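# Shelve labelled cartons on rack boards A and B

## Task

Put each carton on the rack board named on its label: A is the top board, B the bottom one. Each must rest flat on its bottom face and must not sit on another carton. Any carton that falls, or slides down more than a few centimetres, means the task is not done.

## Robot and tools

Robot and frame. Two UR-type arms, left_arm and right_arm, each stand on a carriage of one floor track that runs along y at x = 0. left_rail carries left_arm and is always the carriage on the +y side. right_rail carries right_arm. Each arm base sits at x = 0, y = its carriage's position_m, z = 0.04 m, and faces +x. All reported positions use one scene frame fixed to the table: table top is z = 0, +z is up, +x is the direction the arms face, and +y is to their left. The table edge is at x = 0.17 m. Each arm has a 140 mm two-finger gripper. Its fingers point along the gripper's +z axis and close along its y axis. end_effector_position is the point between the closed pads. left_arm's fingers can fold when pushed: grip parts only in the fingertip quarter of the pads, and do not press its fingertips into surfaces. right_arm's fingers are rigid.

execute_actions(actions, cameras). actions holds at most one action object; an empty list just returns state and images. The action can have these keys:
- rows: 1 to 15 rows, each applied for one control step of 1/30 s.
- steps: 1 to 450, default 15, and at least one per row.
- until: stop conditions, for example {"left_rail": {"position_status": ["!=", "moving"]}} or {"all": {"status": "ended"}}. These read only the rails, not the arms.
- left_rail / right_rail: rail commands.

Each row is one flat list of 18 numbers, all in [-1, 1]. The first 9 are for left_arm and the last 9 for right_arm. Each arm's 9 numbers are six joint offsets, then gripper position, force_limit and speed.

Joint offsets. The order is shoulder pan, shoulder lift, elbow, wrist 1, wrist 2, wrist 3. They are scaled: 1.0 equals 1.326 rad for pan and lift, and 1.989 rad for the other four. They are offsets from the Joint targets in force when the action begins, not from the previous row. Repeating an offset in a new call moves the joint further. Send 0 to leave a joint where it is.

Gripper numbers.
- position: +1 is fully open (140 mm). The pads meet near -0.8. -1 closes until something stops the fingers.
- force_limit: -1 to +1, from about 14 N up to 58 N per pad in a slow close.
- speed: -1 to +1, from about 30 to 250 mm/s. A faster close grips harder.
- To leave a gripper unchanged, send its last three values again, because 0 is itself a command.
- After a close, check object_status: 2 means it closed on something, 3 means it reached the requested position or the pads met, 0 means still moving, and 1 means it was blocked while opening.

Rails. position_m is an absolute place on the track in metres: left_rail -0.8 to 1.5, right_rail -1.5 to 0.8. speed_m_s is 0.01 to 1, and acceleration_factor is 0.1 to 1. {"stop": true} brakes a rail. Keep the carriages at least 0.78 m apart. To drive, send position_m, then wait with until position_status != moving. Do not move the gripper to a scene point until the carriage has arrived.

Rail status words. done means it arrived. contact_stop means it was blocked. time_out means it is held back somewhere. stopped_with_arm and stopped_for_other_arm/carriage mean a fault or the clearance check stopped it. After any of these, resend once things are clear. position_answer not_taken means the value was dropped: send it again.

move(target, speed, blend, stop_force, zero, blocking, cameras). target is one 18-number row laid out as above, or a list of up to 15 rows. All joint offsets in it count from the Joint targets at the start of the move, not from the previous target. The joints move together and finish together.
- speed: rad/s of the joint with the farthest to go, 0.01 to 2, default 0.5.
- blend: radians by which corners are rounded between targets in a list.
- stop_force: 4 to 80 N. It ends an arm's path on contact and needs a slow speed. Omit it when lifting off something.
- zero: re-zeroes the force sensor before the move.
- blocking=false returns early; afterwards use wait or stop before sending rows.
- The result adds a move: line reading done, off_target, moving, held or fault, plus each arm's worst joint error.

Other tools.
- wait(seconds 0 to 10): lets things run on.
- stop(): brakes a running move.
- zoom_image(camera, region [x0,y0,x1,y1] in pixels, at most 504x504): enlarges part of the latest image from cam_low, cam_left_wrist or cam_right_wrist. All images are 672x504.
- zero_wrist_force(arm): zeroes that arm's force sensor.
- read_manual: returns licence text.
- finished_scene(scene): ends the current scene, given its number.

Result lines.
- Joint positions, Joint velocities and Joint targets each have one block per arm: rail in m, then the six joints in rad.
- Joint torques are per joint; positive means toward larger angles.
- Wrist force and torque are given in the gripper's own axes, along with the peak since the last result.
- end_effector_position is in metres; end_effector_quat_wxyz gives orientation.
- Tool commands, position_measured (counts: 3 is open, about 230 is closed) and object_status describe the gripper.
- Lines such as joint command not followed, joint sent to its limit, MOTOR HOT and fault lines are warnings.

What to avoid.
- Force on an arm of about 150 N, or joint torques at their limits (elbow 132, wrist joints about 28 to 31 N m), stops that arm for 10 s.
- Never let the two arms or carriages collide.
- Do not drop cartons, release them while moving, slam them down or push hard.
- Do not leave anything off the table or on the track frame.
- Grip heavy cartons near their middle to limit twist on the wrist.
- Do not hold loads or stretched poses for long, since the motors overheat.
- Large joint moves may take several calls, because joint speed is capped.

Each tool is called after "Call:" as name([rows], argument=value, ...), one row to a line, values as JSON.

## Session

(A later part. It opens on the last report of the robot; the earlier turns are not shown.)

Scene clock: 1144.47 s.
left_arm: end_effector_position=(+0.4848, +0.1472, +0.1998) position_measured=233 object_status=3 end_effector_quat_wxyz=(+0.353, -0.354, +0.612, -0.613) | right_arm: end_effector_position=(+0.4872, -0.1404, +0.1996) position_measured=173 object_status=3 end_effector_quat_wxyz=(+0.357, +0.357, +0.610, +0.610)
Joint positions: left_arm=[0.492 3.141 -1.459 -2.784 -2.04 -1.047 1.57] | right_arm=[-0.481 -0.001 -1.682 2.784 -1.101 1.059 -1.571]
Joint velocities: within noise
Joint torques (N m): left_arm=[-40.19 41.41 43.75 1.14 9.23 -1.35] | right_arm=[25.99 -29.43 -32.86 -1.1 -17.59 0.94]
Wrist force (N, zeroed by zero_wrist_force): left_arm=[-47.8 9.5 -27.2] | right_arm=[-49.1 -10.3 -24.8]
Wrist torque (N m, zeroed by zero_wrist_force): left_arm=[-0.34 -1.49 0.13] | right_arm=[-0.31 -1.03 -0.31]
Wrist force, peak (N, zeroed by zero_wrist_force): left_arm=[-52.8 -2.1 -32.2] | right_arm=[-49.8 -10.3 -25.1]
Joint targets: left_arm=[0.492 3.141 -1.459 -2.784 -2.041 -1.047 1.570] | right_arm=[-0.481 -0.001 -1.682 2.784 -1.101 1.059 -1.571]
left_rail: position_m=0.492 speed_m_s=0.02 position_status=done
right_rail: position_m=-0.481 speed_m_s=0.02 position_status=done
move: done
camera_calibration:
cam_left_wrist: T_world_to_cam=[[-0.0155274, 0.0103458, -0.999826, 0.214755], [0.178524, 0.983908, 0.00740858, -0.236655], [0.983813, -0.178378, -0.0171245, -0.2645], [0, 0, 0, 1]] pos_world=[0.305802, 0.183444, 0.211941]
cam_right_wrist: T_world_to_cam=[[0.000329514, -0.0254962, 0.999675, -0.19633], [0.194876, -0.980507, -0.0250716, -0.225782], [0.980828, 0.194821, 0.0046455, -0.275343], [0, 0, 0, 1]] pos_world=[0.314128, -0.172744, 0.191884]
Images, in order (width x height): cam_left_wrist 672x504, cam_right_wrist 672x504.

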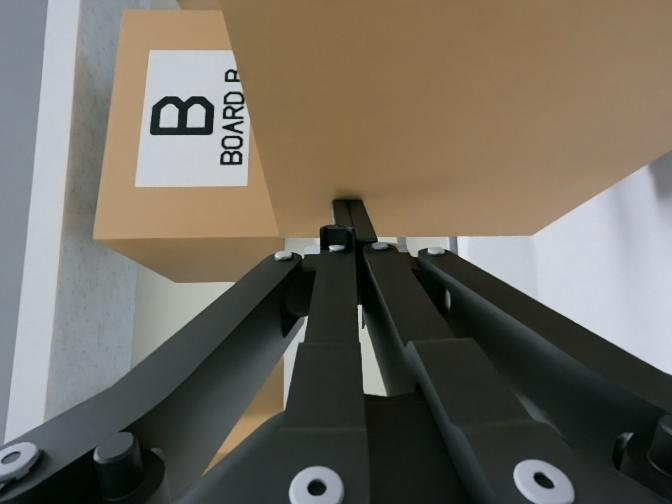

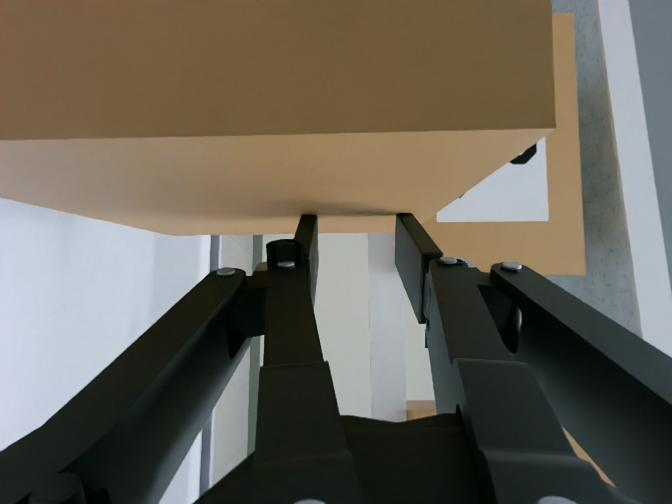

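Call:
move([
  [0,0.2406,0.0536,-0.2140,0,0,-1,0,0,0,-0.2406,-0.0536,0.2140,0,0,-0.35,0,0],
  [0,0.3765,0.1391,-0.3901,0,0,-1,0,0,0,-0.3765,-0.1391,0.3901,0,0,-0.35,0,0],
  [0,0.4203,0.2372,-0.5173,0,0,-1,0,0,0,-0.4203,-0.2372,0.5173,0,0,-0.35,0,0],
  [0,0.4146,0.3442,-0.6206,0,0,-1,0,0,0,-0.4146,-0.3442,0.6206,0,0,-0.35,0,0],
], speed=0.2, blend=0.04, cameras=["cam_left_wrist","cam_right_wrist"])

Scene clock: 1158.67 s.
left_arm: end_effector_position=(+0.4848, +0.1472, +0.6597) position_measured=233 object_status=3 end_effector_quat_wxyz=(+0.353, -0.354, +0.612, -0.613) | right_arm: end_effector_position=(+0.4873, -0.1404, +0.6595) position_measured=173 object_status=3 end_effector_quat_wxyz=(+0.357, +0.357, +0.610, +0.610)
Joint positions: left_arm=[0.492 3.141 -0.909 -2.1 -3.275 -1.047 1.57] | right_arm=[-0.481 -0.001 -2.232 2.1 0.133 1.059 -1.571]
Joint velocities: within noise
Joint torques (N m): left_arm=[-40.88 -24.33 73.71 1.28 9.59 -1.07] | right_arm=[25.79 15.62 -59.6 -1.33 -17.61 1.02]
Wrist force (N, zeroed by zero_wrist_force): left_arm=[-48.2 9.7 -27.5] | right_arm=[-49.7 -10.5 -25.7]
Wrist torque (N m, zeroed by zero_wrist_force): left_arm=[-0.33 -1.57 0.12] | right_arm=[-0.28 -1.08 -0.34]
Wrist force, peak (N, zeroed by zero_wrist_force): left_arm=[-48.6 10.2 -27.0] | right_arm=[-49.9 -10.8 -25.4]
Joint targets: left_arm=[0.492 3.141 -0.909 -2.100 -3.275 -1.047 1.570] | right_arm=[-0.481 -0.001 -2.232 2.100 0.133 1.059 -1.571]
left_rail: position_m=0.492 speed_m_s=0.02 position_status=done
right_rail: position_m=-0.481 speed_m_s=0.02 position_status=done
move: done
camera_calibration:
cam_left_wrist: T_world_to_cam=[[-0.0155466, 0.0103457, -0.999826, 0.674574], [0.178524, 0.983908, 0.0074051, -0.240059], [0.983813, -0.178378, -0.0171434, -0.256608], [0, 0, 0, 1]] pos_world=[0.305798, 0.183444, 0.671835]
cam_right_wrist: T_world_to_cam=[[0.000344818, -0.0254961, 0.999675, -0.656024], [0.194876, -0.980507, -0.0250745, -0.214301], [0.980828, 0.194821, 0.00463048, -0.277623], [0, 0, 0, 1]] pos_world=[0.314289, -0.172763, 0.651723]
Images, in order (width x height): cam_left_wrist 672x504, cam_right_wrist 672x504.

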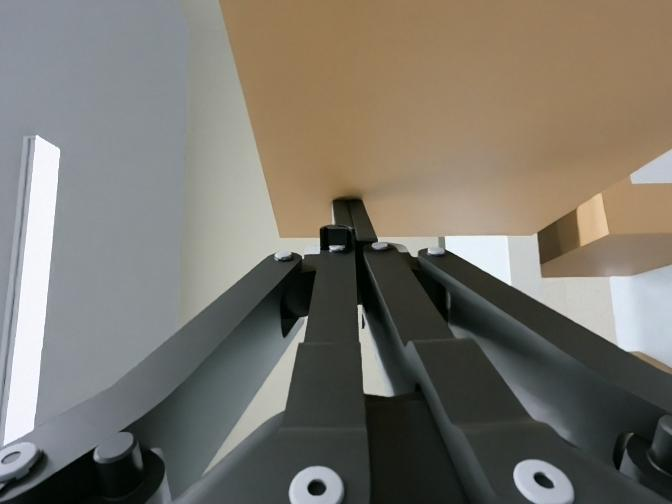

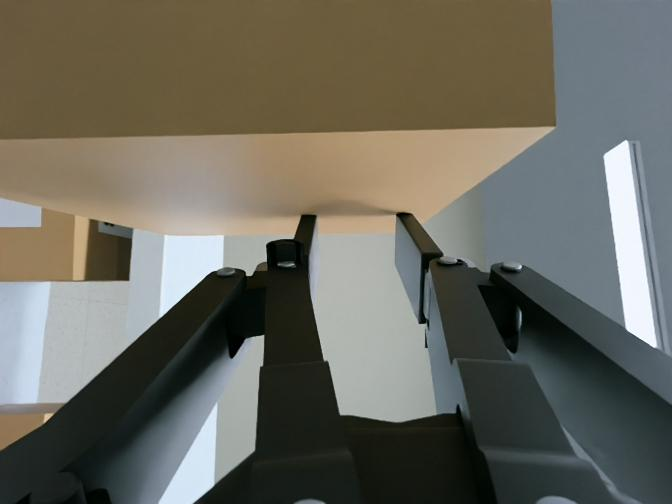

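Call:
move([
  [0,-0.1256,0.0345,0.0492,0,0,-1,0,0,0,0.1256,-0.0345,-0.0492,0,0,-0.35,0,0],
  [0,-0.2599,0.0861,0.0871,0,0,-1,0,0,0,0.2599,-0.0861,-0.0871,0,0,-0.35,0,0],
  [0,-0.3630,0.1368,0.1053,0,0,-1,0,0,0,0.3630,-0.1368,-0.1053,0,0,-0.35,0,0],
  [0,-0.4009,0.1578,0.1095,0,0,-1,0,0,0,0.4009,-0.1578,-0.1095,0,0,-0.35,0,0],
], speed=0.15, blend=0.03)

Call:
move(target=[0,-0.0030,-0.0185,0.0205,0,0,-1,0,0,0,0.0030,0.0185,-0.0205,0,0,-0.35,0,0], speed=0.05, stop_force=10)

Scene clock: 1170.53 s.
left_arm: end_effector_position=(+0.7846, +0.1469, +0.6598) position_measured=233 object_status=3 end_effector_quat_wxyz=(+0.353, -0.354, +0.612, -0.613) | right_arm: end_effector_position=(+0.7871, -0.1406, +0.6595) position_measured=173 object_status=3 end_effector_quat_wxyz=(+0.357, +0.357, +0.610, +0.610)
Joint positions: left_arm=[0.492 3.141 -1.441 -1.786 -3.057 -1.047 1.57] | right_arm=[-0.481 -0.001 -1.701 1.786 -0.085 1.059 -1.571]
Joint velocities: within noise
Joint torques (N m): left_arm=[-39.77 25.48 73.65 10.81 9.75 -1.29] | right_arm=[23.73 -36.67 -58.35 -10.41 -17.75 0.7]
Wrist force (N, zeroed by zero_wrist_force): left_arm=[-40.3 10.0 -22.6] | right_arm=[-41.3 -10.1 -21.5]
Wrist torque (N m, zeroed by zero_wrist_force): left_arm=[-0.32 -1.36 0.13] | right_arm=[-0.24 -0.99 -0.38]
Wrist force, peak (N, zeroed by zero_wrist_force): left_arm=[-47.7 9.8 -29.1] | right_arm=[-49.9 -10.8 -25.6]
Joint targets: left_arm=[0.492 3.141 -1.441 -1.786 -3.057 -1.047 1.570] | right_arm=[-0.481 -0.001 -1.701 1.786 -0.085 1.059 -1.571]
left_rail: position_m=0.492 speed_m_s=0.02 position_status=done
right_rail: position_m=-0.481 speed_m_s=0.02 position_status=done
move: done; blend cut to 0.0251 rad at target 3
camera_calibration:
cam_left_wrist: T_world_to_cam=[[-0.0154397, 0.0103457, -0.999827, 0.679235], [0.178524, 0.983908, 0.00742412, -0.293375], [0.983814, -0.178378, -0.0170382, -0.551679], [0, 0, 0, 1]] pos_world=[0.605611, 0.183219, 0.671896]
cam_right_wrist: T_world_to_cam=[[0.000241346, -0.0254961, 0.999675, -0.656094], [0.194878, -0.980507, -0.0250543, -0.272985], [0.980827, 0.194821, 0.004732, -0.571685], [0, 0, 0, 1]] pos_world=[0.614082, -0.173016, 0.651747]

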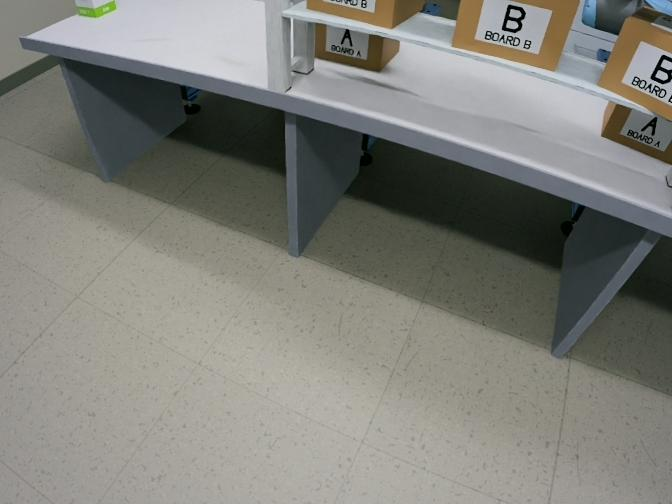

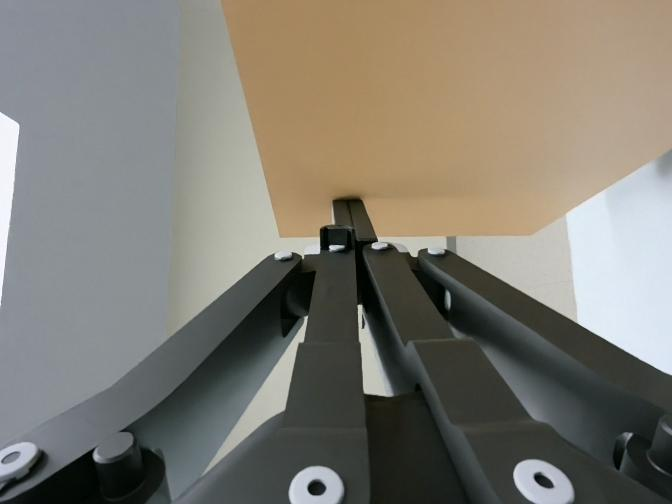

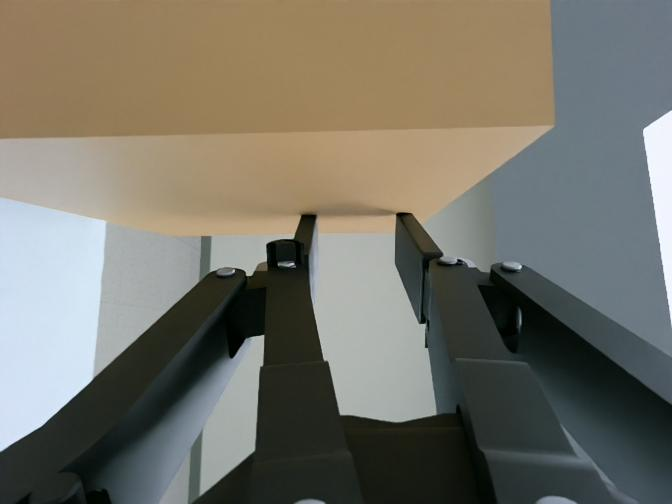

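Scene clock: 1172.30 s.
left_arm: end_effector_position=(+0.7847, +0.1469, +0.6369) position_measured=233 object_status=3 end_effector_quat_wxyz=(+0.353, -0.354, +0.612, -0.613) | right_arm: end_effector_position=(+0.7872, -0.1406, +0.6367) position_measured=173 object_status=3 end_effector_quat_wxyz=(+0.357, +0.357, +0.610, +0.610)
Joint positions: left_arm=[0.492 3.141 -1.445 -1.822 -3.016 -1.047 1.57] | right_arm=[-0.481 -0.001 -1.697 1.823 -0.125 1.059 -1.571]
Joint velocities: within noise
Joint torques (N m): left_arm=[-39.06 29.76 50.79 10.37 9.55 -1.32] | right_arm=[23.84 -36.44 -44.08 -9.92 -17.85 1.06]
Wrist force (N, zeroed by zero_wrist_force): left_arm=[-40.3 10.0 -22.9] | right_arm=[-41.7 -10.4 -21.6]
Wrist torque (N m, zeroed by zero_wrist_force): left_arm=[-0.35 -1.35 0.12] | right_arm=[-0.26 -0.93 -0.34]
Wrist force, peak (N, zeroed by zero_wrist_force): left_arm=[-40.6 10.2 -22.9] | right_arm=[-41.8 -10.4 -21.4]
Joint targets: left_arm=[0.492 3.141 -1.445 -1.822 -3.016 -1.047 1.570] | right_arm=[-0.481 -0.001 -1.697 1.823 -0.125 1.059 -1.571]
left_rail: position_m=0.492 speed_m_s=0.02 position_status=done
right_rail: position_m=-0.481 speed_m_s=0.02 position_status=done
move: done
camera_calibration:
cam_left_wrist: T_world_to_cam=[[-0.0154542, 0.0103457, -0.999827, 0.656376], [0.178524, 0.983908, 0.00742156, -0.293217], [0.983814, -0.178378, -0.0170524, -0.552134], [0, 0, 0, 1]] pos_world=[0.605687, 0.183219, 0.649024]
cam_right_wrist: T_world_to_cam=[[0.000254263, -0.0254961, 0.999675, -0.633237], [0.194878, -0.980507, -0.0250568, -0.27357], [0.980827, 0.194821, 0.00471933, -0.571635], [0, 0, 0, 1]] pos_world=[0.614149, -0.173016, 0.628874]

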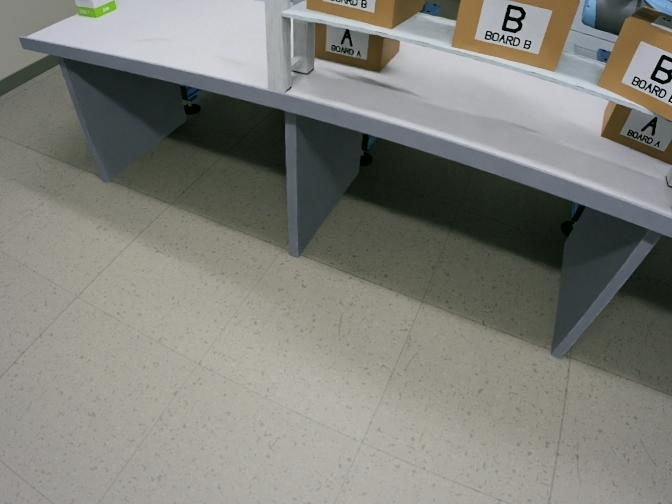

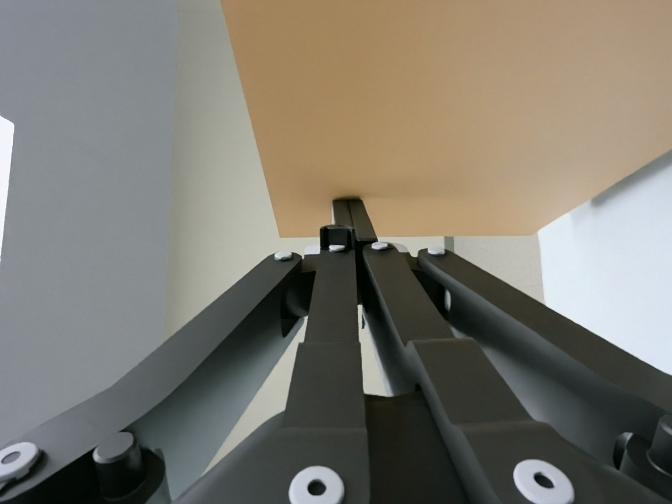

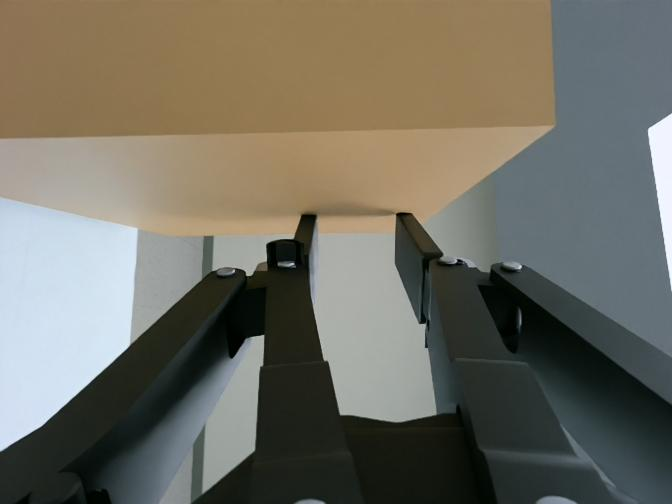

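Call:
move(target=[0,-0.0032,-0.0134,0.0155,0,0,-1,0,0,0,0.0032,0.0134,-0.0155,0,0,-0.35,0,0], speed=0.04, stop_force=10, cameras=[])

Call:
move(target=[0,-0.0010,-0.0034,0.0040,0,0,-1,0,0,0,0.0010,0.0034,-0.0040,0,0,-0.35,0,0], speed=0.03, stop_force=9, cameras=["cam_left_wrist","cam_right_wrist"])

Scene clock: 1181.20 s.
left_arm: end_effector_position=(+0.7848, +0.1469, +0.6197) position_measured=233 object_status=3 end_effector_quat_wxyz=(+0.353, -0.354, +0.612, -0.613) | right_arm: end_effector_position=(+0.7873, -0.1406, +0.6195) position_measured=173 object_status=3 end_effector_quat_wxyz=(+0.357, +0.357, +0.610, +0.610)
Joint positions: left_arm=[0.492 3.141 -1.449 -1.849 -2.985 -1.047 1.57] | right_arm=[-0.481 -0.001 -1.692 1.849 -0.156 1.059 -1.571]
Joint velocities: within noise
Joint torques (N m): left_arm=[-39.49 29.34 51.25 10.39 9.64 -1.15] | right_arm=[22.67 -36.67 -43.98 -10.03 -17.57 0.92]
Wrist force (N, zeroed by zero_wrist_force): left_arm=[-40.4 10.2 -22.8] | right_arm=[-41.8 -10.3 -21.2]
Wrist torque (N m, zeroed by zero_wrist_force): left_arm=[-0.27 -1.33 0.13] | right_arm=[-0.28 -0.89 -0.32]
Wrist force, peak (N, zeroed by zero_wrist_force): left_arm=[-40.7 10.0 -23.0] | right_arm=[-41.9 -9.7 -22.1]
Joint targets: left_arm=[0.492 3.141 -1.449 -1.849 -2.985 -1.047 1.570] | right_arm=[-0.481 -0.001 -1.692 1.849 -0.156 1.059 -1.571]
left_rail: position_m=0.492 speed_m_s=0.02 position_status=done
right_rail: position_m=-0.481 speed_m_s=0.02 position_status=done
move: done
No camera images: "cameras" was empty.

Scene clock: 1182.60 s.
left_arm: end_effector_position=(+0.7848, +0.1469, +0.6152) position_measured=233 object_status=3 end_effector_quat_wxyz=(+0.353, -0.354, +0.613, -0.613) | right_arm: end_effector_position=(+0.7873, -0.1406, +0.6150) position_measured=173 object_status=3 end_effector_quat_wxyz=(+0.357, +0.357, +0.610, +0.610)
Joint positions: left_arm=[0.492 3.141 -1.45 -1.856 -2.978 -1.047 1.57] | right_arm=[-0.481 -0.001 -1.691 1.856 -0.164 1.059 -1.571]
Joint velocities: within noise
Joint torques (N m): left_arm=[-38.82 26.44 46.25 8.05 9.36 -0.73] | right_arm=[23.79 -35.63 -43.25 -10.13 -17.56 1]
Wrist force (N, zeroed by zero_wrist_force): left_arm=[-40.8 4.7 -21.8] | right_arm=[-41.9 -9.5 -21.2]
Wrist torque (N m, zeroed by zero_wrist_force): left_arm=[-0.23 -1.36 0.05] | right_arm=[0.01 -0.89 -0.12]
Wrist force, peak (N, zeroed by zero_wrist_force): left_arm=[-40.6 10.0 -22.8] | right_arm=[-41.9 -10.6 -21.2]
Joint targets: left_arm=[0.492 3.141 -1.450 -1.856 -2.978 -1.047 1.570] | right_arm=[-0.481 -0.001 -1.691 1.856 -0.164 1.059 -1.571]
left_rail: position_m=0.492 speed_m_s=0.02 position_status=done
right_rail: position_m=-0.481 speed_m_s=0.02 position_status=done
move: done
camera_calibration:
cam_left_wrist: T_world_to_cam=[[-0.0156473, 0.0103458, -0.999824, 0.634854], [0.178525, 0.983908, 0.00738715, -0.29306], [0.983811, -0.178378, -0.0172425, -0.552521], [0, 0, 0, 1]] pos_world=[0.605828, 0.183219, 0.62738]
cam_right_wrist: T_world_to_cam=[[0.000453241, -0.0254963, 0.999675, -0.61172], [0.194873, -0.980507, -0.0250958, -0.274111], [0.980828, 0.194821, 0.00452412, -0.571543], [0, 0, 0, 1]] pos_world=[0.61428, -0.173016, 0.607227]
Images, in order (width x height): cam_left_wrist 672x504, cam_right_wrist 672x504.

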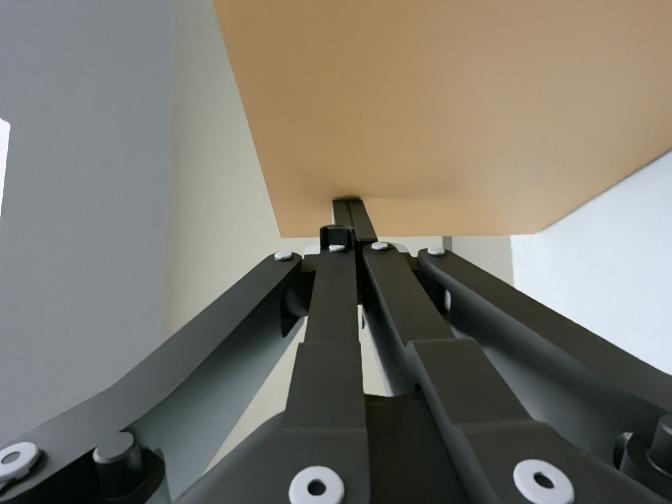

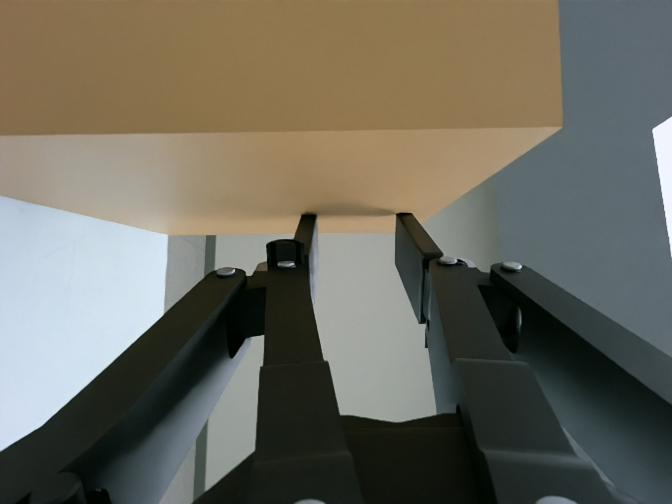

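Call:
move(target=[0,-0.0010,-0.0034,0.0040,0,0,-1,0,0,0,0.0010,0.0034,-0.0040,0,0,-0.35,0,0], speed=0.03, stop_force=9, cameras=[])

Call:
move(target=[0,-0.0010,-0.0034,0.0040,0,0,-1,0,0,0,0.0010,0.0034,-0.0040,0,0,-0.35,0,0], speed=0.03, stop_force=9, cameras=["cam_left_wrist","cam_right_wrist"])

Scene clock: 1189.53 s.
left_arm: end_effector_position=(+0.7849, +0.1469, +0.6126) position_measured=233 object_status=3 end_effector_quat_wxyz=(+0.353, -0.354, +0.613, -0.613) | right_arm: end_effector_position=(+0.7874, -0.1406, +0.6124) position_measured=173 object_status=3 end_effector_quat_wxyz=(+0.357, +0.357, +0.610, +0.610)
Joint positions: left_arm=[0.492 3.141 -1.451 -1.86 -2.973 -1.047 1.57] | right_arm=[-0.481 -0.001 -1.69 1.86 -0.169 1.059 -1.571]
Joint velocities: within noise
Joint torques (N m): left_arm=[-40.32 60.23 60.01 -0.1 9.54 -1.03] | right_arm=[22.42 -50.84 -51.48 0.04 -17.52 0.98]
Wrist force (N, zeroed by zero_wrist_force): left_arm=[-41.1 -2.2 -23.3] | right_arm=[-41.3 -2.0 -21.8]
Wrist torque (N m, zeroed by zero_wrist_force): left_arm=[-0.07 -1.31 -0.05] | right_arm=[0.33 -0.89 0.19]
Wrist force, peak (N, zeroed by zero_wrist_force): left_arm=[-41.9 -6.4 -22.6] | right_arm=[-42.0 -9.7 -21.1]
Joint targets: left_arm=[0.492 3.141 -1.451 -1.860 -2.973 -1.047 1.570] | right_arm=[-0.481 -0.001 -1.690 1.860 -0.169 1.059 -1.571]
left_rail: position_m=0.492 speed_m_s=0.02 position_status=done
right_rail: position_m=-0.481 speed_m_s=0.02 position_status=done
move: contact (left_arm, right_arm)
No camera images: "cameras" was empty.

Scene clock: 1190.90 s.
left_arm: end_effector_position=(+0.7848, +0.1469, +0.6120) position_measured=233 object_status=3 end_effector_quat_wxyz=(+0.353, -0.354, +0.612, -0.613) | right_arm: end_effector_position=(+0.7873, -0.1406, +0.6116) position_measured=173 object_status=3 end_effector_quat_wxyz=(+0.357, +0.357, +0.610, +0.610)
Joint positions: left_arm=[0.492 3.141 -1.451 -1.861 -2.971 -1.047 1.57] | right_arm=[-0.481 -0.001 -1.69 1.861 -0.171 1.059 -1.571]
Joint velocities: within noise
Joint torques (N m): left_arm=[-37.77 46.88 56.91 -1.08 9.84 -1.32] | right_arm=[22.81 -43.03 -45.97 1.89 -17.32 1.03]
Wrist force (N, zeroed by zero_wrist_force): left_arm=[-40.4 -8.2 -26.5] | right_arm=[-41.2 7.2 -22.7]
Wrist torque (N m, zeroed by zero_wrist_force): left_arm=[0.06 -1.28 -0.11] | right_arm=[0.12 -0.84 0.31]
Wrist force, peak (N, zeroed by zero_wrist_force): left_arm=[-41.4 -13.2 -25.3] | right_arm=[-40.9 11.3 -22.0]
Joint targets: left_arm=[0.492 3.141 -1.451 -1.861 -2.971 -1.047 1.570] | right_arm=[-0.481 -0.001 -1.690 1.861 -0.171 1.059 -1.571]
left_rail: position_m=0.492 speed_m_s=0.02 position_status=done
right_rail: position_m=-0.481 speed_m_s=0.02 position_status=done
move: contact (left_arm, right_arm)
camera_calibration:
cam_left_wrist: T_world_to_cam=[[-0.0150128, 0.0103451, -0.999834, 0.631113], [0.178521, 0.983908, 0.00749981, -0.293107], [0.983822, -0.178378, -0.016618, -0.552989], [0, 0, 0, 1]] pos_world=[0.605842, 0.18322, 0.624017]
cam_right_wrist: T_world_to_cam=[[0.0000419839, -0.0254958, 0.999675, -0.608068], [0.194883, -0.980508, -0.0250152, -0.274254], [0.980827, 0.19482, 0.00492753, -0.571781], [0, 0, 0, 1]] pos_world=[0.614291, -0.173016, 0.603827]
Images, in order (width x height): cam_left_wrist 672x504, cam_right_wrist 672x504.

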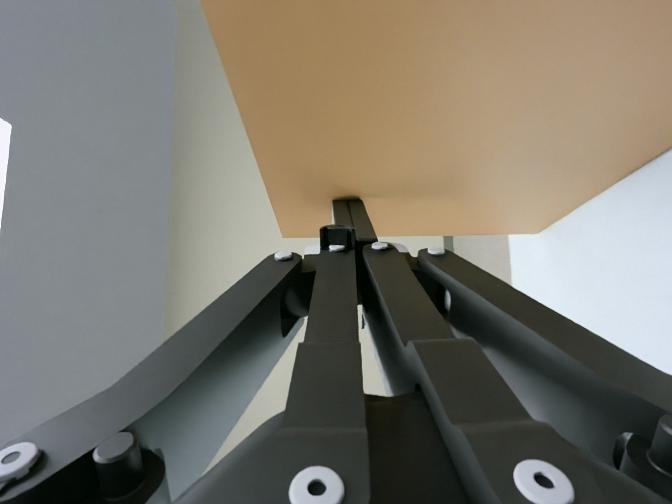

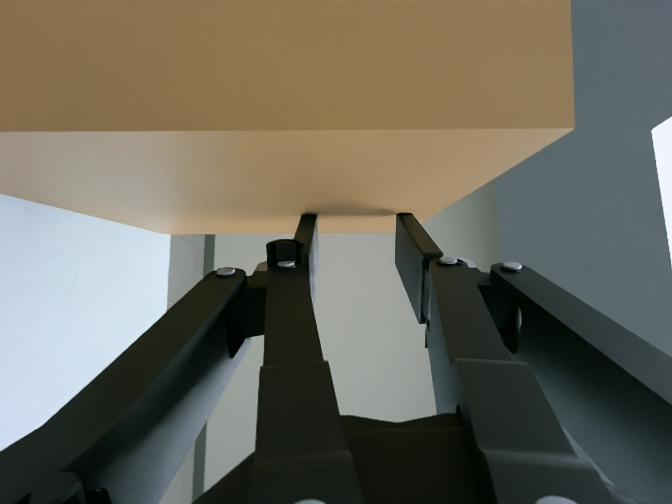

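Call:
execute_actions([
  {"left_rail":{"position_m":0.52,"speed_m_s":0.03},"right_rail":{"position_m":-0.505,"speed_m_s":0.03},"steps":100,"until":{"all":{"status":"ended"}}},
], cameras=[])

Call:
move([
  [0,0.1492,-0.0338,-0.0656,0,0,-1,0,0,0,-0.1492,0.0338,0.0656,0,0,-0.35,0,0],
  [0,0.4090,-0.1200,-0.1527,0,0,-1,0,0,0,-0.4090,0.1200,0.1527,0,0,-0.35,0,0],
], speed=0.4, blend=0.03, cameras=["cam_left_wrist","cam_right_wrist"])

Call:
execute_actions([
  {"left_rail":{"position_m":1.025,"speed_m_s":0.3,"acceleration_factor":0.4},"steps":100,"until":{"left_rail":{"position_status":["!=","moving"]}}},
], cameras=[])

Call:
execute_actions([
  {"right_rail":{"position_m":-0.055,"speed_m_s":0.3,"acceleration_factor":0.4},"steps":100,"until":{"right_rail":{"position_status":["!=","moving"]}}},
], cameras=[])

Call:
move([
  [0,-0.0057,-0.1071,0.1033,0,0,-1,0,0,0,0.0057,0.1071,-0.1033,0,0,-0.35,0,0],
  [0,0.0381,-0.2051,0.2305,0,0,-1,0,0,0,-0.0381,0.2051,-0.2305,0,0,-0.35,0,0],
  [0,-0.1740,-0.2906,0.4066,0,0,-1,0,0,0,0.1740,0.2906,-0.4066,0,0,-0.35,0,0],
  [0,-0.4146,-0.3442,0.6206,0,0,-1,0,0,0,0.4146,0.3442,-0.6206,0,0,-0.35,0,0],
], speed=0.35, blend=0.03, stop_force=15, cameras=["cam_left_wrist","cam_right_wrist"])

Scene clock: 1211.33 s.
left_arm: end_effector_position=(+0.7848, +0.1749, +0.6120) position_measured=233 object_status=3 end_effector_quat_wxyz=(+0.353, -0.353, +0.612, -0.613) | right_arm: end_effector_position=(+0.7873, -0.1646, +0.6117) position_measured=173 object_status=3 end_effector_quat_wxyz=(+0.357, +0.357, +0.610, +0.610)
Joint positions: left_arm=[0.52 3.141 -1.451 -1.861 -2.971 -1.047 1.57] | right_arm=[-0.505 -0.001 -1.69 1.861 -0.171 1.059 -1.571]
Joint velocities: within noise
Joint torques (N m): left_arm=[9.03 55.37 45.08 4.73 -1.45 -0.89] | right_arm=[-13.46 -43.59 -39.63 -0.61 3.04 0.95]
Wrist force (N, zeroed by zero_wrist_force): left_arm=[0.0 -0.3 -0.1] | right_arm=[0.5 3.6 -0.4]
Wrist torque (N m, zeroed by zero_wrist_force): left_arm=[-0.06 -0.01 -0.01] | right_arm=[0.75 -0.10 -0.05]
Wrist force, peak (N, zeroed by zero_wrist_force): left_arm=[-40.8 -8.5 -26.2] | right_arm=[-41.5 6.8 -22.9]
Joint targets: left_arm=[0.520 3.141 -1.451 -1.861 -2.971 -1.047 1.570] | right_arm=[-0.505 -0.001 -1.690 1.861 -0.171 1.059 -1.571]
Tool commands: left_gripper/position=-1.0 left_gripper/force_limit=+0.0 left_gripper/speed=+0.0 right_gripper/position=-0.35 right_gripper/force_limit=+0.0 right_gripper/speed=+0.0
left_rail: position_m=0.520 speed_m_s=0.03 position_status=done
right_rail: position_m=-0.505 speed_m_s=0.03 position_status=done
No camera images: "cameras" was empty.

Scene clock: 1213.30 s.
left_arm: end_effector_position=(+0.4848, +0.1752, +0.6598) position_measured=233 object_status=3 end_effector_quat_wxyz=(+0.353, -0.354, +0.612, -0.613) | right_arm: end_effector_position=(+0.4873, -0.1644, +0.6595) position_measured=173 object_status=3 end_effector_quat_wxyz=(+0.357, +0.357, +0.610, +0.610)
Joint positions: left_arm=[0.52 3.141 -0.909 -2.1 -3.274 -1.047 1.57] | right_arm=[-0.505 -0.001 -2.232 2.1 0.133 1.059 -1.571]
Joint velocities: within noise
Joint torques (N m): left_arm=[9.83 13.9 40.91 -0.02 -1.8 -0.99] | right_arm=[-10.6 -2.69 -36.31 0.73 2.94 0.89]
Wrist force (N, zeroed by zero_wrist_force): left_arm=[-0.1 -0.4 -0.2] | right_arm=[0.1 3.2 -0.9]
Wrist torque (N m, zeroed by zero_wrist_force): left_arm=[-0.09 0.00 -0.01] | right_arm=[0.72 -0.03 -0.08]
Wrist force, peak (N, zeroed by zero_wrist_force): left_arm=[-0.9 0.7 2.0] | right_arm=[0.7 4.1 -1.1]
Joint targets: left_arm=[0.520 3.141 -0.909 -2.100 -3.274 -1.047 1.570] | right_arm=[-0.505 -0.001 -2.232 2.100 0.133 1.059 -1.571]
left_rail: position_m=0.520 speed_m_s=0.03 position_status=done
right_rail: position_m=-0.505 speed_m_s=0.03 position_status=done
move: done
camera_calibration:
cam_left_wrist: T_world_to_cam=[[-0.0150704, 0.0103453, -0.999833, 0.674202], [0.178521, 0.983908, 0.00748971, -0.267675], [0.983821, -0.178378, -0.0166747, -0.251898], [0, 0, 0, 1]] pos_world=[0.305769, 0.21146, 0.671893]
cam_right_wrist: T_world_to_cam=[[0.000127725, -0.025496, 0.999675, -0.656581], [0.194878, -0.980508, -0.0250321, -0.237859], [0.980828, 0.194818, 0.00484338, -0.273071], [0, 0, 0, 1]] pos_world=[0.314273, -0.196764, 0.651736]
Images, in order (width x height): cam_left_wrist 672x504, cam_right_wrist 672x504.

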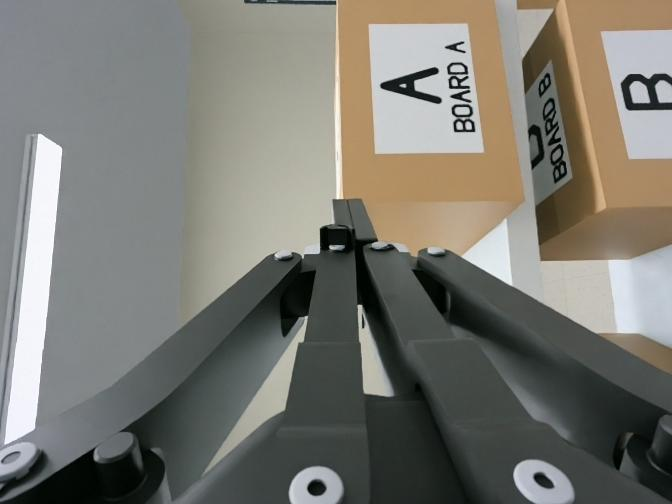

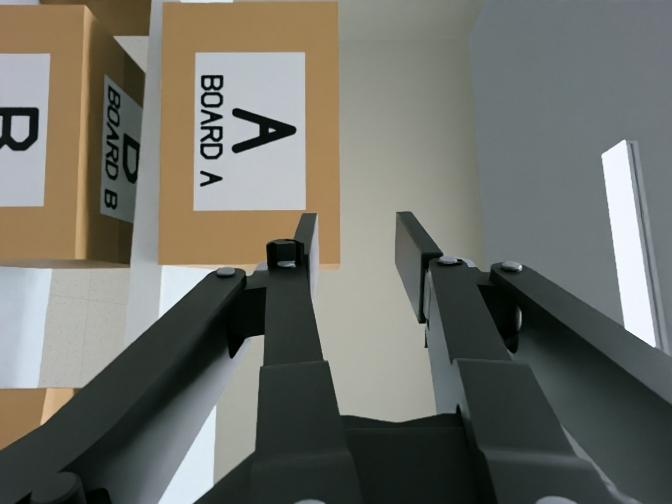

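Scene clock: 1216.37 s.
left_arm: end_effector_position=(+0.4847, +0.6801, +0.6598) position_measured=233 object_status=3 end_effector_quat_wxyz=(+0.353, -0.354, +0.612, -0.613) end_effector_velocity=(-0.001, +0.001, +0.000) end_effector_angular_velocity=(-0.001, -0.001, +0.001) | right_arm: end_effector_position=(+0.4872, -0.1644, +0.6595) position_measured=173 object_status=3 end_effector_quat_wxyz=(+0.357, +0.357, +0.610, +0.610)
Joint positions: left_arm=[1.025 3.141 -0.909 -2.1 -3.274 -1.047 1.57] | right_arm=[-0.505 -0.001 -2.232 2.1 0.133 1.059 -1.571]
Joint velocities: left_arm=[0.001 0.001 0.002 -0.001 0 0 -0.001] | right_arm=[within noise]
Joint torques (N m): left_arm=[10.09 13.07 46.04 0.55 -1.73 -0.89] | right_arm=[-6.2 -2.24 -40.77 0.12 2.76 0.99]
Wrist force (N, zeroed by zero_wrist_force): left_arm=[-0.1 -0.3 -0.3] | right_arm=[0.3 3.3 -0.5]
Wrist torque (N m, zeroed by zero_wrist_force): left_arm=[-0.09 -0.01 -0.01] | right_arm=[0.76 -0.08 -0.07]
Wrist force, peak (N, zeroed by zero_wrist_force): left_arm=[-0.7 -0.7 -0.4] | right_arm=[0.2 3.8 -0.6]
Joint targets: left_arm=[1.025 3.141 -0.909 -2.100 -3.274 -1.047 1.570] | right_arm=[-0.505 -0.001 -2.232 2.100 0.133 1.059 -1.571]
Tool commands: left_gripper/position=-1.0 left_gripper/force_limit=+0.0 left_gripper/speed=+0.0 right_gripper/position=-0.35 right_gripper/force_limit=+0.0 right_gripper/speed=+0.0
left_rail: position_m=1.025 speed_m_s=0.30 position_status=done
right_rail: position_m=-0.505 speed_m_s=0.03 position_status=done
No camera images: "cameras" was empty.

Scene clock: 1219.23 s.
left_arm: end_effector_position=(+0.4847, +0.6802, +0.6598) position_measured=233 object_status=3 end_effector_quat_wxyz=(+0.353, -0.354, +0.612, -0.613) | right_arm: end_effector_position=(+0.4872, +0.2856, +0.6595) position_measured=173 object_status=3 end_effector_quat_wxyz=(+0.357, +0.357, +0.610, +0.610) end_effector_velocity=(+0.000, +0.001, +0.000) end_effector_angular_velocity=(+0.001, +0.001, +0.000)
Joint positions: left_arm=[1.025 3.141 -0.909 -2.1 -3.274 -1.047 1.57] | right_arm=[-0.055 -0.001 -2.232 2.1 0.133 1.059 -1.571]
Joint velocities: left_arm=[within noise] | right_arm=[0.001 0 0 0 0.001 0 0.001]
Joint torques (N m): left_arm=[8.6 13.93 50.28 0.83 -1.96 -1.36] | right_arm=[-3.4 -1.51 -45.13 -0.54 2.87 0.88]
Wrist force (N, zeroed by zero_wrist_force): left_arm=[-0.1 -0.4 -0.1] | right_arm=[0.4 3.3 -0.7]
Wrist torque (N m, zeroed by zero_wrist_force): left_arm=[-0.11 0.00 -0.01] | right_arm=[0.75 -0.09 -0.08]
Wrist force, peak (N, zeroed by zero_wrist_force): left_arm=[-0.5 -0.5 0.1] | right_arm=[0.8 3.8 -0.7]
Joint targets: left_arm=[1.025 3.141 -0.909 -2.100 -3.274 -1.047 1.570] | right_arm=[-0.055 -0.001 -2.232 2.100 0.133 1.059 -1.571]
Tool commands: left_gripper/position=-1.0 left_gripper/force_limit=+0.0 left_gripper/speed=+0.0 right_gripper/position=-0.35 right_gripper/force_limit=+0.0 right_gripper/speed=+0.0
left_rail: position_m=1.025 speed_m_s=0.30 position_status=done
right_rail: position_m=-0.055 speed_m_s=0.30 position_status=done
No camera images: "cameras" was empty.

Scene clock: 1223.87 s.
left_arm: end_effector_position=(+0.4846, +0.6802, +0.1999) position_measured=233 object_status=3 end_effector_quat_wxyz=(+0.353, -0.354, +0.612, -0.613) | right_arm: end_effector_position=(+0.4870, +0.2856, +0.1997) position_measured=173 object_status=3 end_effector_quat_wxyz=(+0.357, +0.357, +0.610, +0.610)
Joint positions: left_arm=[1.025 3.141 -1.459 -2.784 -2.04 -1.047 1.57] | right_arm=[-0.055 -0.001 -1.683 2.785 -1.101 1.059 -1.571]
Joint velocities: within noise
Joint torques (N m): left_arm=[7.2 -7.81 14.73 6.42 -1.18 -0.75] | right_arm=[0.24 -1.12 -13.42 -6.97 2.17 0.65]
Wrist force (N, zeroed by zero_wrist_force): left_arm=[-0.1 -0.4 0.0] | right_arm=[0.3 3.3 0.1]
Wrist torque (N m, zeroed by zero_wrist_force): left_arm=[-0.10 0.00 -0.01] | right_arm=[0.75 -0.05 -0.06]
Wrist force, peak (N, zeroed by zero_wrist_force): left_arm=[-0.2 -2.3 -0.4] | right_arm=[1.0 5.7 -1.0]
Joint targets: left_arm=[1.025 3.141 -1.459 -2.784 -2.040 -1.047 1.570] | right_arm=[-0.055 -0.001 -1.683 2.785 -1.101 1.059 -1.571]
left_rail: position_m=1.025 speed_m_s=0.30 position_status=done
right_rail: position_m=-0.055 speed_m_s=0.30 position_status=done
move: done
camera_calibration:
cam_left_wrist: T_world_to_cam=[[-0.0150377, 0.0103453, -0.999833, 0.209159], [0.178519, 0.983908, 0.00749557, -0.761078], [0.983822, -0.178376, -0.0166425, -0.169347], [0, 0, 0, 1]] pos_world=[0.305619, 0.71646, 0.212011]
cam_right_wrist: T_world_to_cam=[[0.0000959519, -0.0254959, 0.999675, -0.185424], [0.194877, -0.980508, -0.0250258, 0.191933], [0.980828, 0.194816, 0.00487449, -0.358185], [0, 0, 0, 1]] pos_world=[0.313932, 0.253244, 0.191913]
Images, in order (width x height): cam_left_wrist 672x504, cam_right_wrist 672x504.

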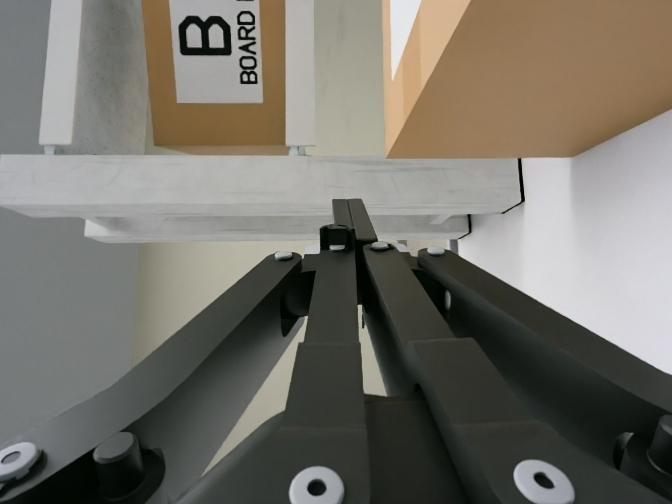

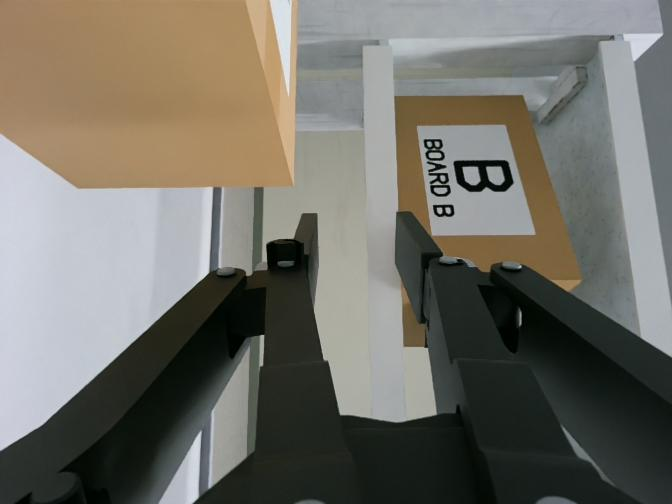

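Call:
move(target=[0,-0.2505,-0.0195,0.1864,0,0,-1,0,0,0,0.2505,0.0195,-0.1864,0,0,-0.35,0,0], speed=0.2, stop_force=15, cameras=[])

Call:
zero_wrist_force(arm="left_arm")

Call:
zero_wrist_force(arm="right_arm")

Call:
execute_actions([
  {"left_rail":{"position_m":0.985,"speed_m_s":0.03,"acceleration_factor":0.2},"right_rail":{"position_m":-0.015,"speed_m_s":0.03,"acceleration_factor":0.2},"steps":100,"until":{"all":{"status":"ended"}}},
], cameras=["cam_left_wrist","cam_right_wrist"])

Scene clock: 1236.50 s.
left_arm: end_effector_position=(+0.4845, +0.6802, +0.1299) position_measured=233 object_status=3 end_effector_quat_wxyz=(+0.353, -0.354, +0.612, -0.613) | right_arm: end_effector_position=(+0.4869, +0.2856, +0.1297) position_measured=173 object_status=3 end_effector_quat_wxyz=(+0.357, +0.357, +0.610, +0.610)
Joint positions: left_arm=[1.025 3.141 -1.791 -2.823 -1.67 -1.047 1.57] | right_arm=[-0.055 -0.001 -1.351 2.823 -1.472 1.059 -1.571]
Joint velocities: within noise
Joint torques (N m): left_arm=[9.27 9.29 -2.48 6.43 -0.14 -1.09] | right_arm=[5.29 -16.48 0.72 -7.12 1.14 0.69]
Wrist force (N, zeroed by zero_wrist_force): left_arm=[0.2 -0.2 0.0] | right_arm=[0.2 3.5 -0.5]
Wrist torque (N m, zeroed by zero_wrist_force): left_arm=[-0.04 -0.05 0.00] | right_arm=[0.80 -0.06 0.00]
Wrist force, peak (N, zeroed by zero_wrist_force): left_arm=[-0.2 -0.9 -0.2] | right_arm=[0.2 4.0 -0.7]
Joint targets: left_arm=[1.025 3.141 -1.791 -2.823 -1.670 -1.047 1.570] | right_arm=[-0.055 -0.001 -1.351 2.823 -1.472 1.059 -1.571]
left_rail: position_m=1.025 speed_m_s=0.30 position_status=done
right_rail: position_m=-0.055 speed_m_s=0.30 position_status=done
move: done
No camera images: "cameras" was empty.

Wrist force sensor zeroed.

Wrist force sensor zeroed.

Scene clock: 1238.27 s.
left_arm: end_effector_position=(+0.4845, +0.6402, +0.1299) position_measured=233 object_status=3 end_effector_quat_wxyz=(+0.353, -0.354, +0.612, -0.613) | right_arm: end_effector_position=(+0.4869, +0.3256, +0.1297) position_measured=173 object_status=3 end_effector_quat_wxyz=(+0.357, +0.357, +0.610, +0.610)
Joint positions: left_arm=[0.985 3.141 -1.791 -2.823 -1.67 -1.047 1.57] | right_arm=[-0.015 -0.001 -1.351 2.823 -1.472 1.059 -1.571]
Joint velocities: within noise
Joint torques (N m): left_arm=[6.95 7.93 1.02 5.97 0.3 -0.35] | right_arm=[8.49 -15.71 -2.94 -6.37 0.79 1.02]
Wrist force (N, zeroed by zero_wrist_force): left_arm=[-0.2 0.0 -0.2] | right_arm=[-0.3 0.0 0.2]
Wrist torque (N m, zeroed by zero_wrist_force): left_arm=[0.01 0.04 0.00] | right_arm=[-0.02 0.08 0.00]
Wrist force, peak (N, zeroed by zero_wrist_force): left_arm=[-1.0 0.0 -0.5] | right_arm=[-0.9 0.0 -0.3]
Joint targets: left_arm=[0.985 3.141 -1.791 -2.823 -1.670 -1.047 1.570] | right_arm=[-0.015 -0.001 -1.351 2.823 -1.472 1.059 -1.571]
Tool commands: left_gripper/position=-1.0 left_gripper/force_limit=+0.0 left_gripper/speed=+0.0 right_gripper/position=-0.35 right_gripper/force_limit=+0.0 right_gripper/speed=+0.0
left_rail: position_m=0.985 speed_m_s=0.03 position_status=done
right_rail: position_m=-0.015 speed_m_s=0.03 position_status=done
camera_calibration:
cam_left_wrist: T_world_to_cam=[[-0.0152399, 0.0103453, -0.99983, 0.139668], [0.178521, 0.983908, 0.00745943, -0.721203], [0.983818, -0.178377, -0.0168415, -0.177516], [0, 0, 0, 1]] pos_world=[0.305521, 0.676488, 0.142034]
cam_right_wrist: T_world_to_cam=[[0.000297949, -0.025496, 0.999675, -0.114552], [0.194872, -0.980508, -0.0250653, 0.229399], [0.980829, 0.194816, 0.00467633, -0.365482], [0, 0, 0, 1]] pos_world=[0.313806, 0.293208, 0.121973]
Images, in order (width x height): cam_left_wrist 672x504, cam_right_wrist 672x504.

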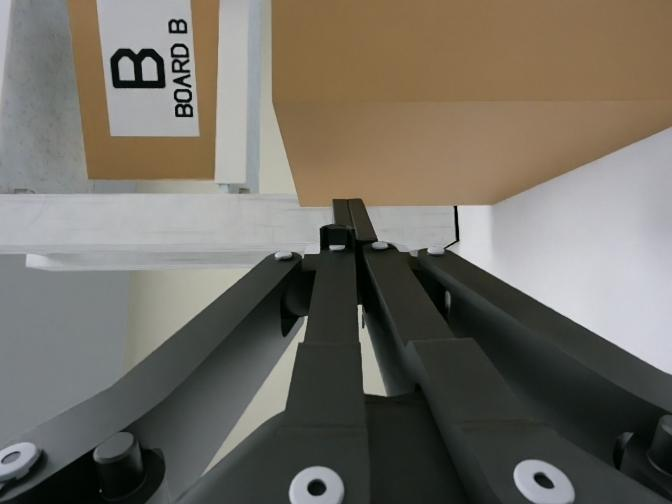

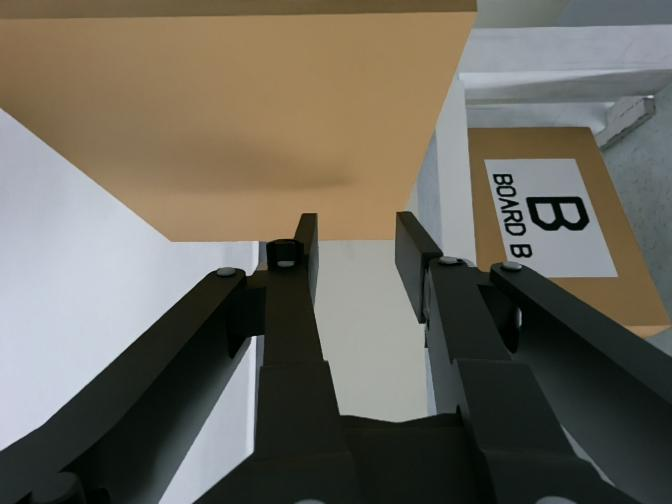

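Call:
execute_actions([
  {"left_rail":{"position_m":0.976,"speed_m_s":0.02},"right_rail":{"position_m":-0.004,"speed_m_s":0.02},"steps":100,"until":{"all":{"status":"ended"}}},
], cameras=["cam_left_wrist","cam_right_wrist"])

Scene clock: 1244.80 s.
left_arm: end_effector_position=(+0.4845, +0.6312, +0.1299) position_measured=233 object_status=3 end_effector_quat_wxyz=(+0.353, -0.354, +0.612, -0.613) | right_arm: end_effector_position=(+0.4869, +0.3366, +0.1297) position_measured=173 object_status=3 end_effector_quat_wxyz=(+0.357, +0.357, +0.610, +0.610)
Joint positions: left_arm=[0.976 3.141 -1.791 -2.823 -1.67 -1.047 1.57] | right_arm=[-0.004 -0.001 -1.351 2.823 -1.472 1.059 -1.571]
Joint velocities: within noise
Joint torques (N m): left_arm=[10.14 9.32 7.83 4.76 1.49 -0.45] | right_arm=[8.95 -17.08 -10.55 -5.3 -0.2 0.59]
Wrist force (N, zeroed by zero_wrist_force): left_arm=[0.0 0.2 0.3] | right_arm=[-0.3 0.0 -0.1]
Wrist torque (N m, zeroed by zero_wrist_force): left_arm=[0.04 0.01 0.00] | right_arm=[0.01 0.08 0.00]
Wrist force, peak (N, zeroed by zero_wrist_force): left_arm=[0.0 0.5 -0.1] | right_arm=[-0.6 -0.2 -0.3]
Joint targets: left_arm=[0.976 3.141 -1.791 -2.823 -1.670 -1.047 1.570] | right_arm=[-0.004 -0.001 -1.351 2.823 -1.472 1.059 -1.571]
Tool commands: left_gripper/position=-1.0 left_gripper/force_limit=+0.0 left_gripper/speed=+0.0 right_gripper/position=-0.35 right_gripper/force_limit=+0.0 right_gripper/speed=+0.0
left_rail: position_m=0.976 speed_m_s=0.02 position_status=done
right_rail: position_m=-0.004 speed_m_s=0.02 position_status=done
camera_calibration:
cam_left_wrist: T_world_to_cam=[[-0.0152398, 0.0103452, -0.99983, 0.139761], [0.17852, 0.983908, 0.00745936, -0.71232], [0.983818, -0.178376, -0.0168414, -0.179126], [0, 0, 0, 1]] pos_world=[0.305521, 0.66746, 0.142034]
cam_right_wrist: T_world_to_cam=[[0.000297881, -0.0254961, 0.999675, -0.114271], [0.194874, -0.980508, -0.0250653, 0.240209], [0.980828, 0.194818, 0.00467645, -0.36763], [0, 0, 0, 1]] pos_world=[0.313805, 0.304235, 0.121973]
Images, in order (width x height): cam_left_wrist 672x504, cam_right_wrist 672x504.

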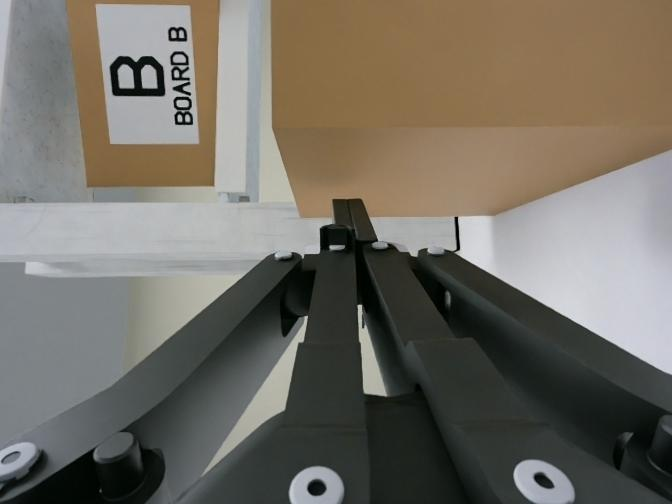

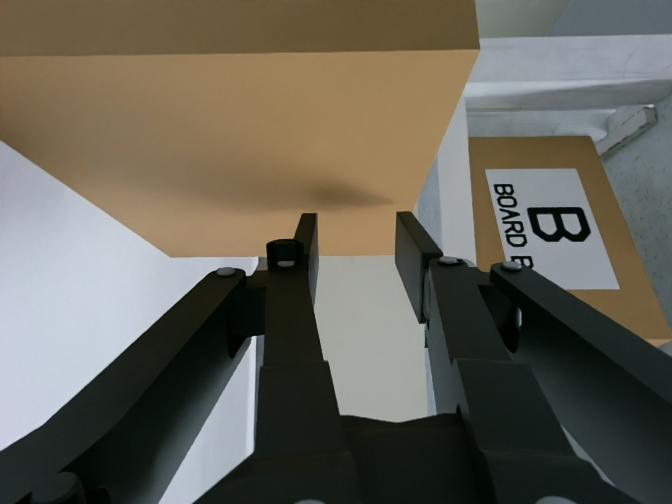

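Call:
execute_actions([
  {"left_rail":{"position_m":0.972},"right_rail":{"position_m":0.001},"steps":100,"until":{"all":{"status":"ended"}}},
], cameras=[])

Call:
execute_actions([
  {"left_rail":{"position_m":0.970},"right_rail":{"position_m":0.003},"steps":100,"until":{"all":{"status":"ended"}}},
], cameras=[])

Scene clock: 1254.67 s.
left_arm: end_effector_position=(+0.4845, +0.6272, +0.1299) position_measured=233 object_status=3 end_effector_quat_wxyz=(+0.353, -0.354, +0.612, -0.613) | right_arm: end_effector_position=(+0.4869, +0.3416, +0.1297) position_measured=173 object_status=3 end_effector_quat_wxyz=(+0.357, +0.357, +0.610, +0.610)
Joint positions: left_arm=[0.972 3.141 -1.791 -2.823 -1.67 -1.047 1.57] | right_arm=[0.001 -0.001 -1.351 2.823 -1.472 1.059 -1.571]
Joint velocities: within noise
Joint torques (N m): left_arm=[8.19 11.93 15.54 3.77 2.02 -0.58] | right_arm=[10.73 -17.3 -12.4 -4.39 -0.57 0.78]
Wrist force (N, zeroed by zero_wrist_force): left_arm=[0.0 0.0 0.1] | right_arm=[-6.5 0.9 -5.0]
Wrist torque (N m, zeroed by zero_wrist_force): left_arm=[0.01 0.00 0.00] | right_arm=[-0.12 -0.07 0.06]
Wrist force, peak (N, zeroed by zero_wrist_force): left_arm=[-0.4 -0.3 -0.2] | right_arm=[-6.5 0.9 -5.0]
Joint targets: left_arm=[0.972 3.141 -1.791 -2.823 -1.670 -1.047 1.570] | right_arm=[0.001 -0.001 -1.351 2.823 -1.472 1.059 -1.571]
Tool commands: left_gripper/position=-1.0 left_gripper/force_limit=+0.0 left_gripper/speed=+0.0 right_gripper/position=-0.35 right_gripper/force_limit=+0.0 right_gripper/speed=+0.0
left_rail: position_m=0.972 speed_m_s=0.02 position_status=done
right_rail: position_m=0.001 speed_m_s=0.02 position_status=done
No camera images: "cameras" was empty.

Scene clock: 1255.13 s.
left_arm: end_effector_position=(+0.4845, +0.6251, +0.1299) position_measured=233 object_status=3 end_effector_quat_wxyz=(+0.353, -0.354, +0.612, -0.613) | right_arm: end_effector_position=(+0.4869, +0.3437, +0.1297) position_measured=173 object_status=3 end_effector_quat_wxyz=(+0.357, +0.357, +0.610, +0.610)
Joint positions: left_arm=[0.97 3.141 -1.791 -2.823 -1.67 -1.047 1.57] | right_arm=[0.003 -0.001 -1.351 2.823 -1.472 1.059 -1.571]
Joint velocities: within noise
Joint torques (N m): left_arm=[8.84 9.66 16.36 3.22 1.57 -0.57] | right_arm=[9.08 -17.93 -12.25 -4.26 -0.99 0.88]
Wrist force (N, zeroed by zero_wrist_force): left_arm=[0.0 0.2 0.1] | right_arm=[-6.8 0.0 -4.1]
Wrist torque (N m, zeroed by zero_wrist_force): left_arm=[0.05 -0.01 0.00] | right_arm=[-0.10 -0.10 0.06]
Wrist force, peak (N, zeroed by zero_wrist_force): left_arm=[-0.6 0.1 -0.2] | right_arm=[-7.1 0.3 -5.5]
Joint targets: left_arm=[0.970 3.141 -1.791 -2.823 -1.670 -1.047 1.570] | right_arm=[0.003 -0.001 -1.351 2.823 -1.472 1.059 -1.571]
Tool commands: left_gripper/position=-1.0 left_gripper/force_limit=+0.0 left_gripper/speed=+0.0 right_gripper/position=-0.35 right_gripper/force_limit=+0.0 right_gripper/speed=+0.0
left_rail: position_m=0.970 speed_m_s=0.02 position_status=done
right_rail: position_m=0.003 speed_m_s=0.02 position_status=done
No camera images: "cameras" was empty.


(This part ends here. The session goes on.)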